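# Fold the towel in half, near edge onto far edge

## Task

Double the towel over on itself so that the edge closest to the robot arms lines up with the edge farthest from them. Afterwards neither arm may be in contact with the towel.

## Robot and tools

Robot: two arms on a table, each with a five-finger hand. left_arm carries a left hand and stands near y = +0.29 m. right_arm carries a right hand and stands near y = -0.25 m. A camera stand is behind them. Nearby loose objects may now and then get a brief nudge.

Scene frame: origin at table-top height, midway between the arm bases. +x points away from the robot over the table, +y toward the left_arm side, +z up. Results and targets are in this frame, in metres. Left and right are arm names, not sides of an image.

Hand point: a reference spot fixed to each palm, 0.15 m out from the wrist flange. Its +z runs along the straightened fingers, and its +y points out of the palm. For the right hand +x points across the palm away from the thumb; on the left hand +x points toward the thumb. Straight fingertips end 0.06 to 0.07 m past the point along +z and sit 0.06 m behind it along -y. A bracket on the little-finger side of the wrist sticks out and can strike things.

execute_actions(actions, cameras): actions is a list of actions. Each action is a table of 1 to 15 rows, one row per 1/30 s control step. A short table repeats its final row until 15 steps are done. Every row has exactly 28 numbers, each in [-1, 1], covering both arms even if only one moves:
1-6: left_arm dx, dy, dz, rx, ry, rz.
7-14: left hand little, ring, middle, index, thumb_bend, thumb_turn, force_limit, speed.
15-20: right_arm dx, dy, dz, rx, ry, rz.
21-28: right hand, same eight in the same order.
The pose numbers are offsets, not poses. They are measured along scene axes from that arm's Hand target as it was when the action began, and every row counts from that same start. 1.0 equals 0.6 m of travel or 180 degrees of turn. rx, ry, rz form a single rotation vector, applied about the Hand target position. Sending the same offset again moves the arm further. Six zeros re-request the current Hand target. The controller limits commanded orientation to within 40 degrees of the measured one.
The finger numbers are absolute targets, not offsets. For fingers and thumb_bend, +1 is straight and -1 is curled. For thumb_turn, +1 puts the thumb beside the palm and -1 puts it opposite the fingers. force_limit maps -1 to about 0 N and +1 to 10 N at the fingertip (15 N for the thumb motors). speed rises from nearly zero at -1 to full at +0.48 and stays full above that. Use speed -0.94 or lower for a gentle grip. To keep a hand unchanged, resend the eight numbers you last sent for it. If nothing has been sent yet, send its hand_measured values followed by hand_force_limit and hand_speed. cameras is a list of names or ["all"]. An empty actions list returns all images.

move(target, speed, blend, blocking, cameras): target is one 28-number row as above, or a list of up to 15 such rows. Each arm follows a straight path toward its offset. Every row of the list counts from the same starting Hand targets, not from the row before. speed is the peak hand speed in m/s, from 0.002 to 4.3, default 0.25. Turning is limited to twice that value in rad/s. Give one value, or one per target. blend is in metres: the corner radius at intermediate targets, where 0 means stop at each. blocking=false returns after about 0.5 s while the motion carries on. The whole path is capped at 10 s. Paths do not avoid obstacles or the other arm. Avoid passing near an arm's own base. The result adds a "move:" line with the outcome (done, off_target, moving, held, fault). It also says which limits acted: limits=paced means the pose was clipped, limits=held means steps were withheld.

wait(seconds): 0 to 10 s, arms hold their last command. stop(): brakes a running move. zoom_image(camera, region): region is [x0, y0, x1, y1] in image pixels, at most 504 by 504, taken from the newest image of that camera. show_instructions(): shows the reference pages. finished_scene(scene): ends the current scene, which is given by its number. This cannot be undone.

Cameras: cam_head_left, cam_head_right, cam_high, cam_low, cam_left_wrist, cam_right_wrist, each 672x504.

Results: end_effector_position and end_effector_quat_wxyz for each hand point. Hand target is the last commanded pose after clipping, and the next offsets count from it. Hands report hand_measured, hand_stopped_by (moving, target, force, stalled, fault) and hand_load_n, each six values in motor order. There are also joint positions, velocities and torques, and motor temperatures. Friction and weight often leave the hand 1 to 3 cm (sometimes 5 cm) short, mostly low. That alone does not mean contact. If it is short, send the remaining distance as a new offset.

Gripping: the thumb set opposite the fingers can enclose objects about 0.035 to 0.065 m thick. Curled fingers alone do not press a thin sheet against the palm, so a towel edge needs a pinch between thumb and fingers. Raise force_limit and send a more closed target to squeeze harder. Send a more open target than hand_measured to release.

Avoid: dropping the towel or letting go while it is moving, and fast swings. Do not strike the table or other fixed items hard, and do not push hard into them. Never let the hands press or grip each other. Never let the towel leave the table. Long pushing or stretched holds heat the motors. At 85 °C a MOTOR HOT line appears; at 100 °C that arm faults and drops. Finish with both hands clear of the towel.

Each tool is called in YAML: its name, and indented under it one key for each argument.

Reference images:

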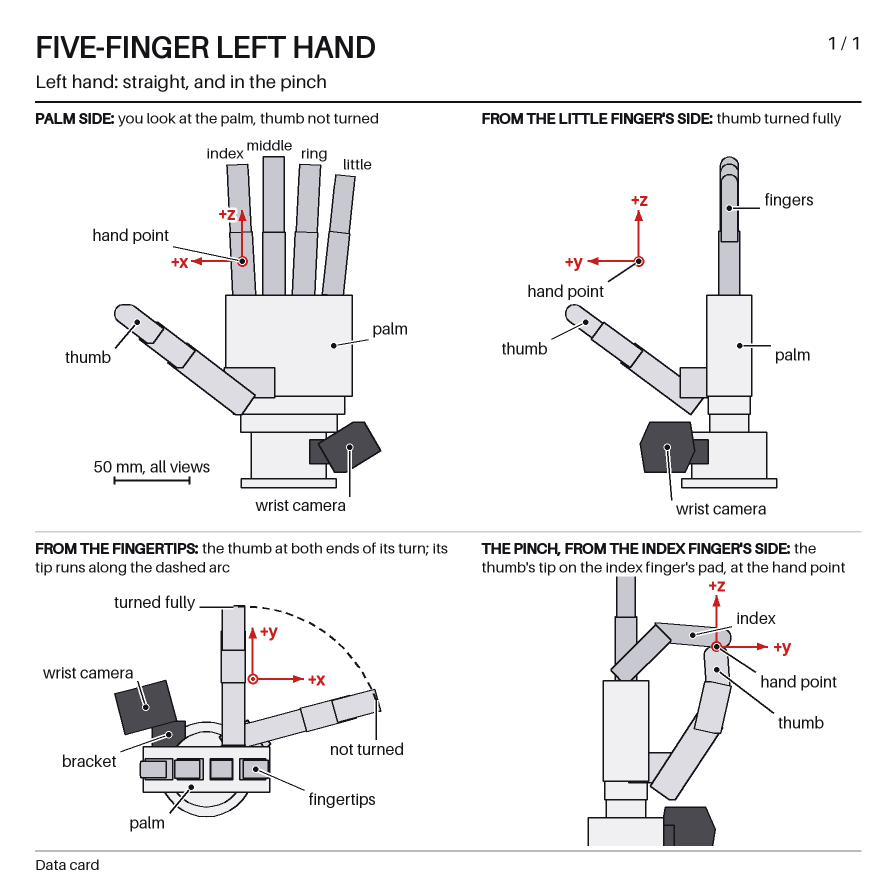

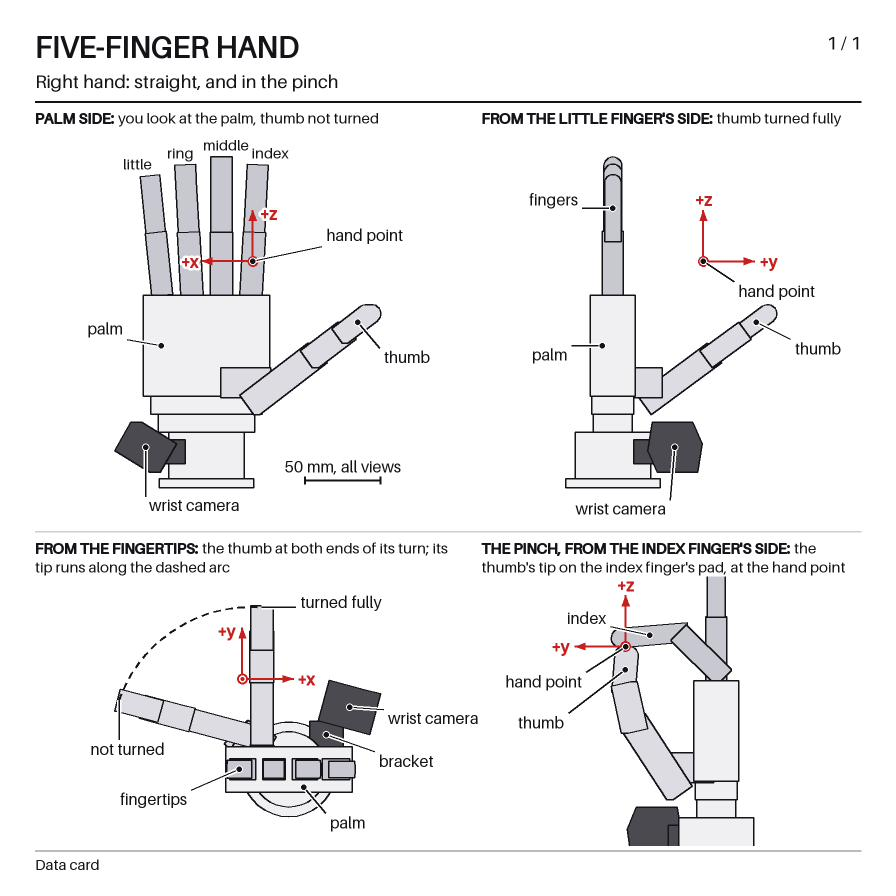

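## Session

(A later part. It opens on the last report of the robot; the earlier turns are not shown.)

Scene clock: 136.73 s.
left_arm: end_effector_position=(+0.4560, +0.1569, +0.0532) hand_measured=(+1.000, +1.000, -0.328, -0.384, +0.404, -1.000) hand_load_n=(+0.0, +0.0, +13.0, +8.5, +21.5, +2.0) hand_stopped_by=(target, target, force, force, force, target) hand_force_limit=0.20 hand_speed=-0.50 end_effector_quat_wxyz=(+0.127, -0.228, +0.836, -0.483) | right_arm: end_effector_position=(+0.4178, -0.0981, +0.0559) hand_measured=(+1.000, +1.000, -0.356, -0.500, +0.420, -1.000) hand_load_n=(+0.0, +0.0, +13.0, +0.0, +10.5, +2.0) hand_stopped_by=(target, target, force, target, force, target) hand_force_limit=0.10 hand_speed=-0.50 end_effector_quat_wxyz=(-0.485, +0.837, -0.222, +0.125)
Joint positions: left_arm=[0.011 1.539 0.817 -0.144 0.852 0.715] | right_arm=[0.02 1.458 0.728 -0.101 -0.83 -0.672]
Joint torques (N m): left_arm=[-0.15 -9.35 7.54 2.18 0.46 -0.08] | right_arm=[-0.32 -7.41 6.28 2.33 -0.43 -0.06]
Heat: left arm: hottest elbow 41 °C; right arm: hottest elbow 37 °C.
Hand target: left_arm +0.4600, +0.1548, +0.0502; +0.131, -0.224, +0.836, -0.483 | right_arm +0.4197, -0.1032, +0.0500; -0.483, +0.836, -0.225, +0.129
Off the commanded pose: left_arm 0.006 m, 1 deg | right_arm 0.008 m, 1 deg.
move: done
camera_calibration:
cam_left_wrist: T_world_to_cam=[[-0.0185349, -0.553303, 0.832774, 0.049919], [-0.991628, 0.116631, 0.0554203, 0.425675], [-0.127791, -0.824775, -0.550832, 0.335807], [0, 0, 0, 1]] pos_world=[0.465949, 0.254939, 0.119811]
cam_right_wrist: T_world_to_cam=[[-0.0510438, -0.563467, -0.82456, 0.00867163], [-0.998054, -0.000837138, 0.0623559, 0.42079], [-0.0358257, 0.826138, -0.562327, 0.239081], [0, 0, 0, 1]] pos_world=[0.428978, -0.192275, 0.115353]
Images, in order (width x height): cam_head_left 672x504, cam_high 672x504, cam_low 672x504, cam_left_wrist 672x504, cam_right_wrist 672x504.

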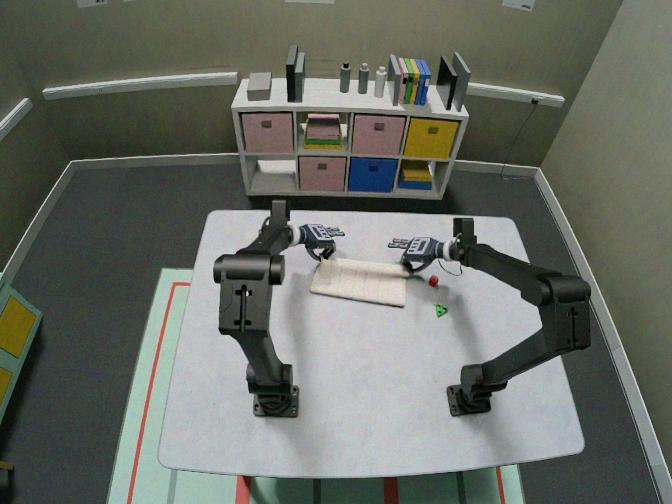

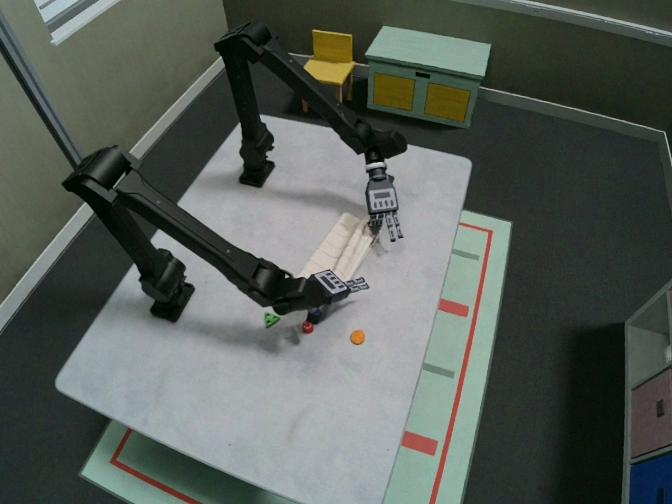

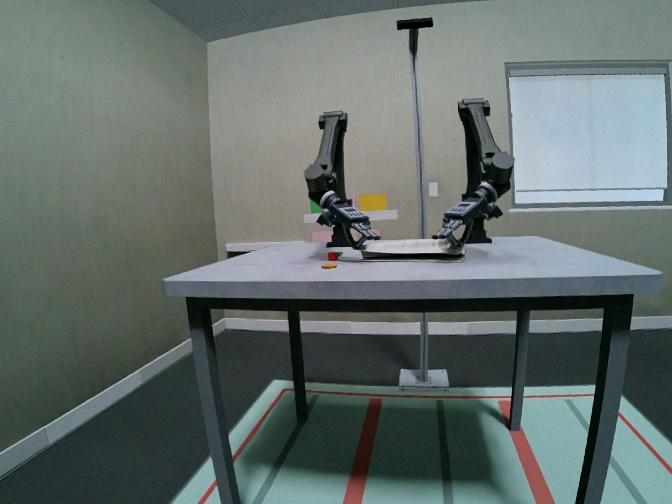

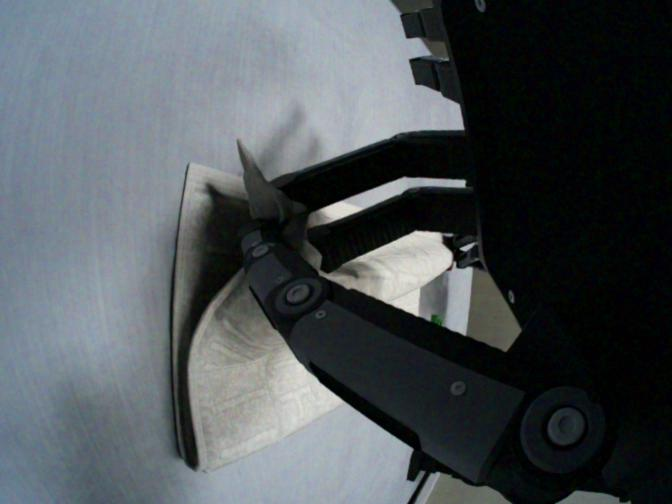

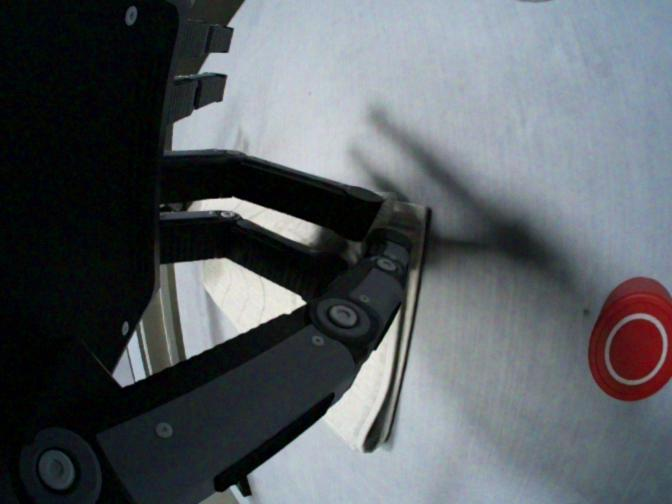

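move:
  target:
    - [-0.02,0.004,-0.01,0,0,0, 1,1,-0.5,-0.5,0.2,-1,0.2,-0.5, -0.025,0,-0.01,0,0,0, 1,1,-0.5,-0.5,0.2,-1,0.1,-0.5]
    - [-0.028,0.004,-0.05,0,0,0, 1,1,-0.5,-0.5,0.2,-1,0.2,-0.5, -0.033,0,-0.05,0,0,0, 1,1,-0.5,-0.5,0.2,-1,0.1,-0.5]
  speed: 0.05
  cameras: ["cam_left_wrist","cam_right_wrist"]

Scene clock: 139.27 s.
left_arm: end_effector_position=(+0.4420, +0.1563, +0.0279) hand_measured=(+1.000, +1.000, -0.328, -0.384, +0.404, -1.000) hand_load_n=(+0.0, +0.0, +13.0, +8.5, +21.0, +2.0) hand_stopped_by=(target, target, force, force, force, target) hand_force_limit=0.20 hand_speed=-0.50 end_effector_quat_wxyz=(+0.129, -0.225, +0.835, -0.485) | right_arm: end_effector_position=(+0.3999, -0.0989, +0.0275) hand_measured=(+1.000, +1.000, -0.356, -0.500, +0.420, -1.000) hand_load_n=(+0.0, +0.0, +12.5, +0.0, +10.5, +2.5) hand_stopped_by=(target, target, force, target, force, target) hand_force_limit=0.10 hand_speed=-0.50 end_effector_quat_wxyz=(-0.486, +0.836, -0.220, +0.128)
Joint positions: left_arm=[0.011 1.562 0.749 -0.046 0.855 0.715] | right_arm=[0.02 1.482 0.646 0.012 -0.83 -0.672]
Joint torques (N m): left_arm=[0.32 -8.53 6.45 2.18 0.47 0] | right_arm=[-0.26 -6.83 5.61 2.17 -0.38 -0.04]
Heat: left arm: hottest elbow 41 °C; right arm: hottest elbow 37 °C.
Hand target: left_arm +0.4432, +0.1572, +0.0201; +0.131, -0.224, +0.836, -0.483 | right_arm +0.4000, -0.1032, +0.0200; -0.483, +0.836, -0.225, +0.129
Off the commanded pose: left_arm 0.008 m, 0 deg | right_arm 0.009 m, 1 deg.
move: done
camera_calibration:
cam_left_wrist: T_world_to_cam=[[-0.0262089, -0.551133, 0.834006, 0.0734695], [-0.991762, 0.118981, 0.0474591, 0.413157], [-0.125387, -0.825891, -0.549711, 0.318696], [0, 0, 0, 1]] pos_world=[0.45164, 0.254542, 0.094309]
cam_right_wrist: T_world_to_cam=[[-0.0447776, -0.563204, -0.825104, -0.0185465], [-0.998501, -0.000802712, 0.0547355, 0.405142], [-0.0314896, 0.826318, -0.562323, 0.221289], [0, 0, 0, 1]] pos_world=[0.410672, -0.192976, 0.0869577]
Images, in order (width x height): cam_left_wrist 672x504, cam_right_wrist 672x504.

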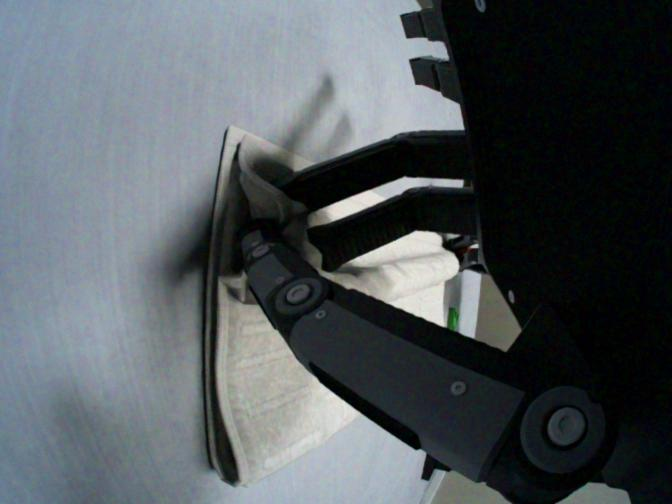

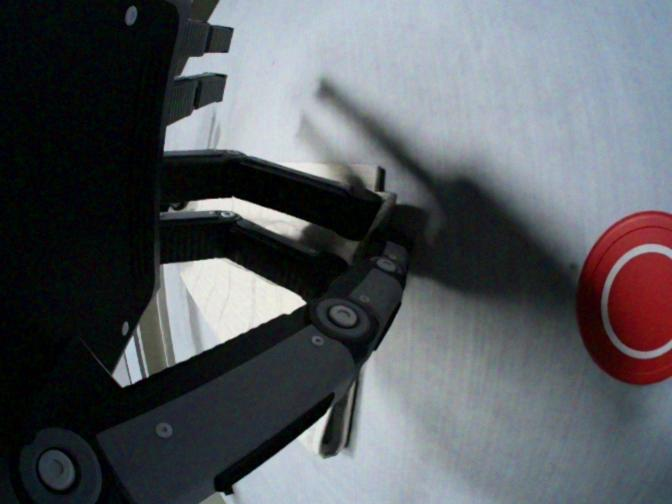

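move:
  target:
    - [0,0,0,0,0,0, 1,1,0.1,0.1,0.45,-1,0.2,-0.3, 0,0,0,0,0,0, 1,1,0.1,0.1,0.45,-1,0.1,-0.3]
    - [0,0,0.02,0,0,0, 1,1,1,1,0.5,-1,0.2,0, 0,0,0.02,0,0,0, 1,1,1,1,0.5,-1,0.1,0]
    - [0,0.03,0.12,0,0,0, 1,1,1,1,0.5,-1,0.2,0, 0,-0.03,0.12,0,0,0, 1,1,1,1,0.5,-1,0.1,0]
    - [0,0.2,0.2,0,0,0, 1,1,1,1,0.5,-1,0.2,0, 0,-0.2,0.2,0,0,0, 1,1,1,1,0.5,-1,0.1,0]
  speed: 0.1
  cameras: ["all"]

Scene clock: 145.17 s.
left_arm: end_effector_position=(+0.4289, +0.2684, +0.1285) hand_measured=(+1.000, +1.000, +1.000, +1.000, +0.500, -1.000) hand_load_n=(+0.0, +0.0, +0.0, +0.0, +0.0, +0.0) hand_stopped_by=(target, target, target, target, target, target) hand_force_limit=0.20 hand_speed=0.00 end_effector_quat_wxyz=(+0.117, -0.230, +0.836, -0.484) | right_arm: end_effector_position=(+0.3827, -0.2147, +0.1259) hand_measured=(+1.000, +1.000, +1.000, +1.000, +0.500, -1.000) hand_load_n=(+0.0, +0.0, +0.0, +0.0, +0.0, +0.0) hand_stopped_by=(target, target, target, target, target, target) hand_force_limit=0.10 hand_speed=0.00 end_effector_quat_wxyz=(-0.483, +0.837, -0.232, +0.114)
Joint positions: left_arm=[0.294 1.432 0.976 -0.762 1.003 1.127] | right_arm=[-0.303 1.325 0.865 -0.756 -0.998 -1.117]
Joint torques (N m): left_arm=[1.49 -8.88 12.01 0.2 0.98 0.08] | right_arm=[-0.38 -6.42 11.28 0.44 -1 -0.09]
Heat: left arm: hottest elbow 41 °C; right arm: hottest elbow 37 °C.
Hand target: left_arm +0.4433, +0.2772, +0.1402; +0.131, -0.224, +0.836, -0.483 | right_arm +0.3999, -0.2233, +0.1400; -0.483, +0.836, -0.225, +0.129
Off the commanded pose: left_arm 0.020 m, 2 deg | right_arm 0.024 m, 2 deg.
move: off_target (left_arm, right_arm)
camera_calibration:
cam_left_wrist: T_world_to_cam=[[-0.00633601, -0.547682, 0.836663, 0.0412024], [-0.989823, 0.122385, 0.0726175, 0.377086], [-0.142166, -0.827688, -0.542883, 0.471835], [0, 0, 0, 1]] pos_world=[0.440589, 0.366948, 0.194296]
cam_right_wrist: T_world_to_cam=[[-0.077641, -0.560775, -0.82432, 0.00968333], [-0.995895, 0.00503718, 0.0903746, 0.378245], [-0.0465275, 0.827953, -0.558864, 0.377444], [0, 0, 0, 1]] pos_world=[0.395006, -0.308981, 0.184738]

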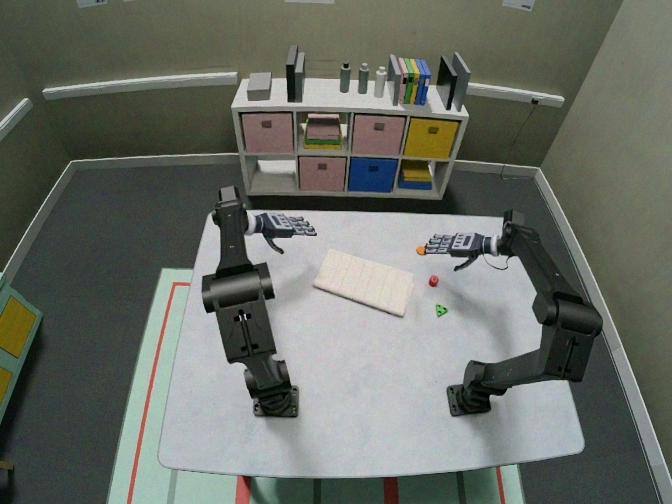

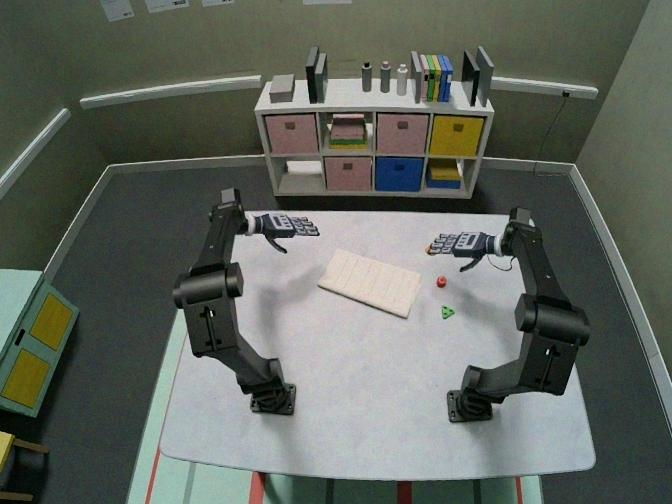

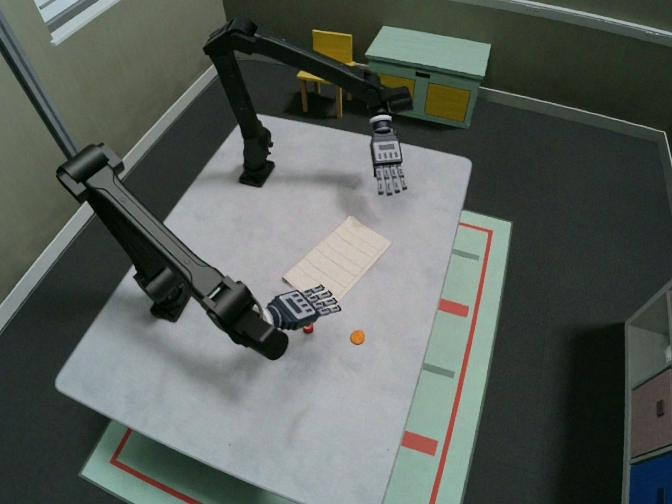

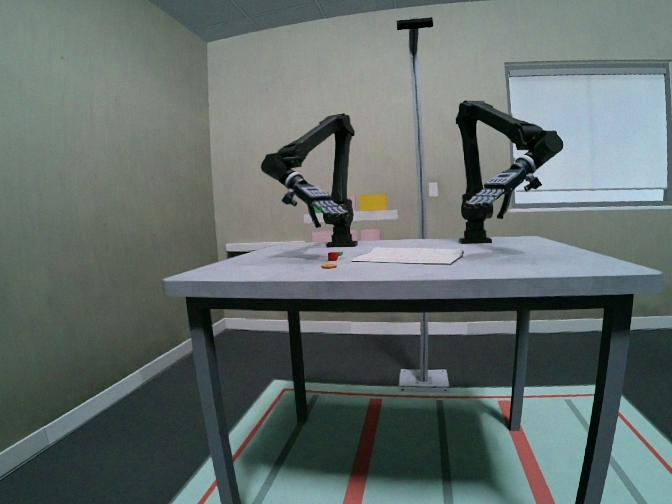

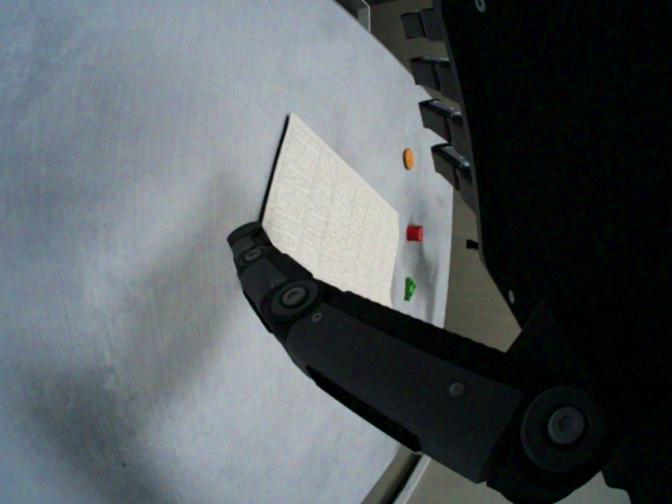

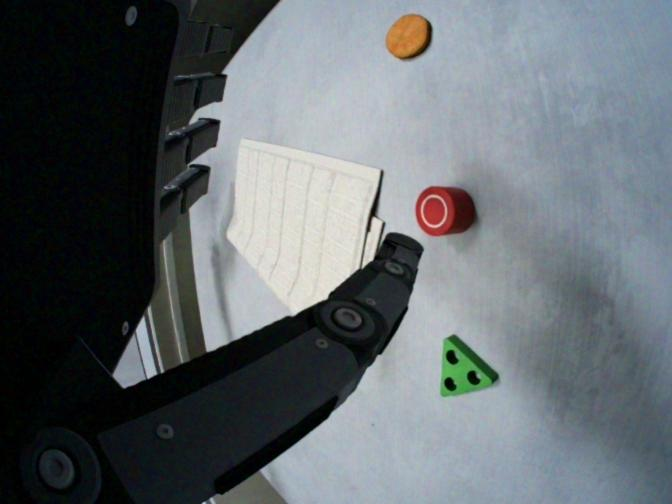

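zoom_image:
  camera: "cam_left_wrist"
  region: [230, 90, 420, 320]

zoom_image:
  camera: "cam_right_wrist"
  region: [210, 120, 420, 330]

zoom_image:
  camera: "cam_high"
  region: [270, 200, 410, 310]

Scaled by 2.191 from the camera's 672x504 image, which has a finer 960x720 frame.

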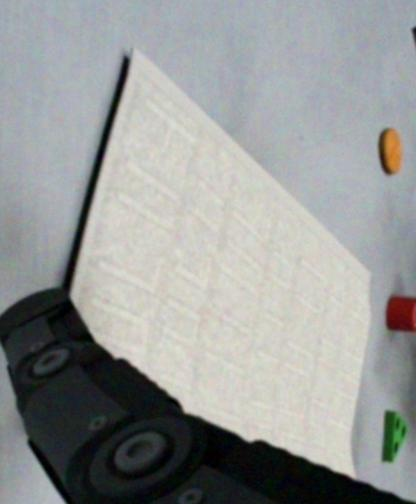

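Scaled by 2.400 from the camera's 672x504 image, which has a finer 960x720 frame.

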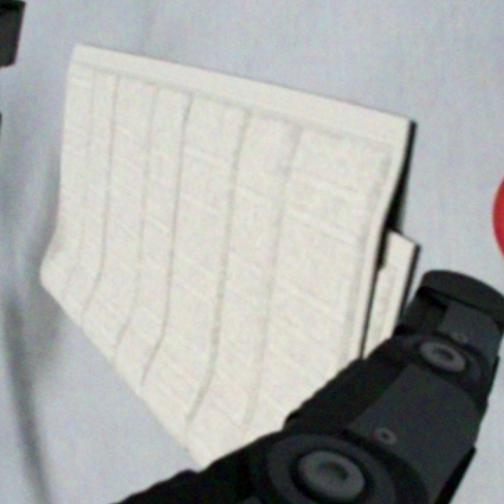

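Scaled by 3.600.

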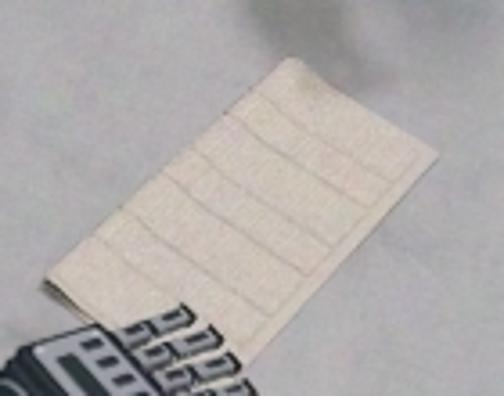

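finished_scene:
  scene: 1

The scene is finished: the task was done.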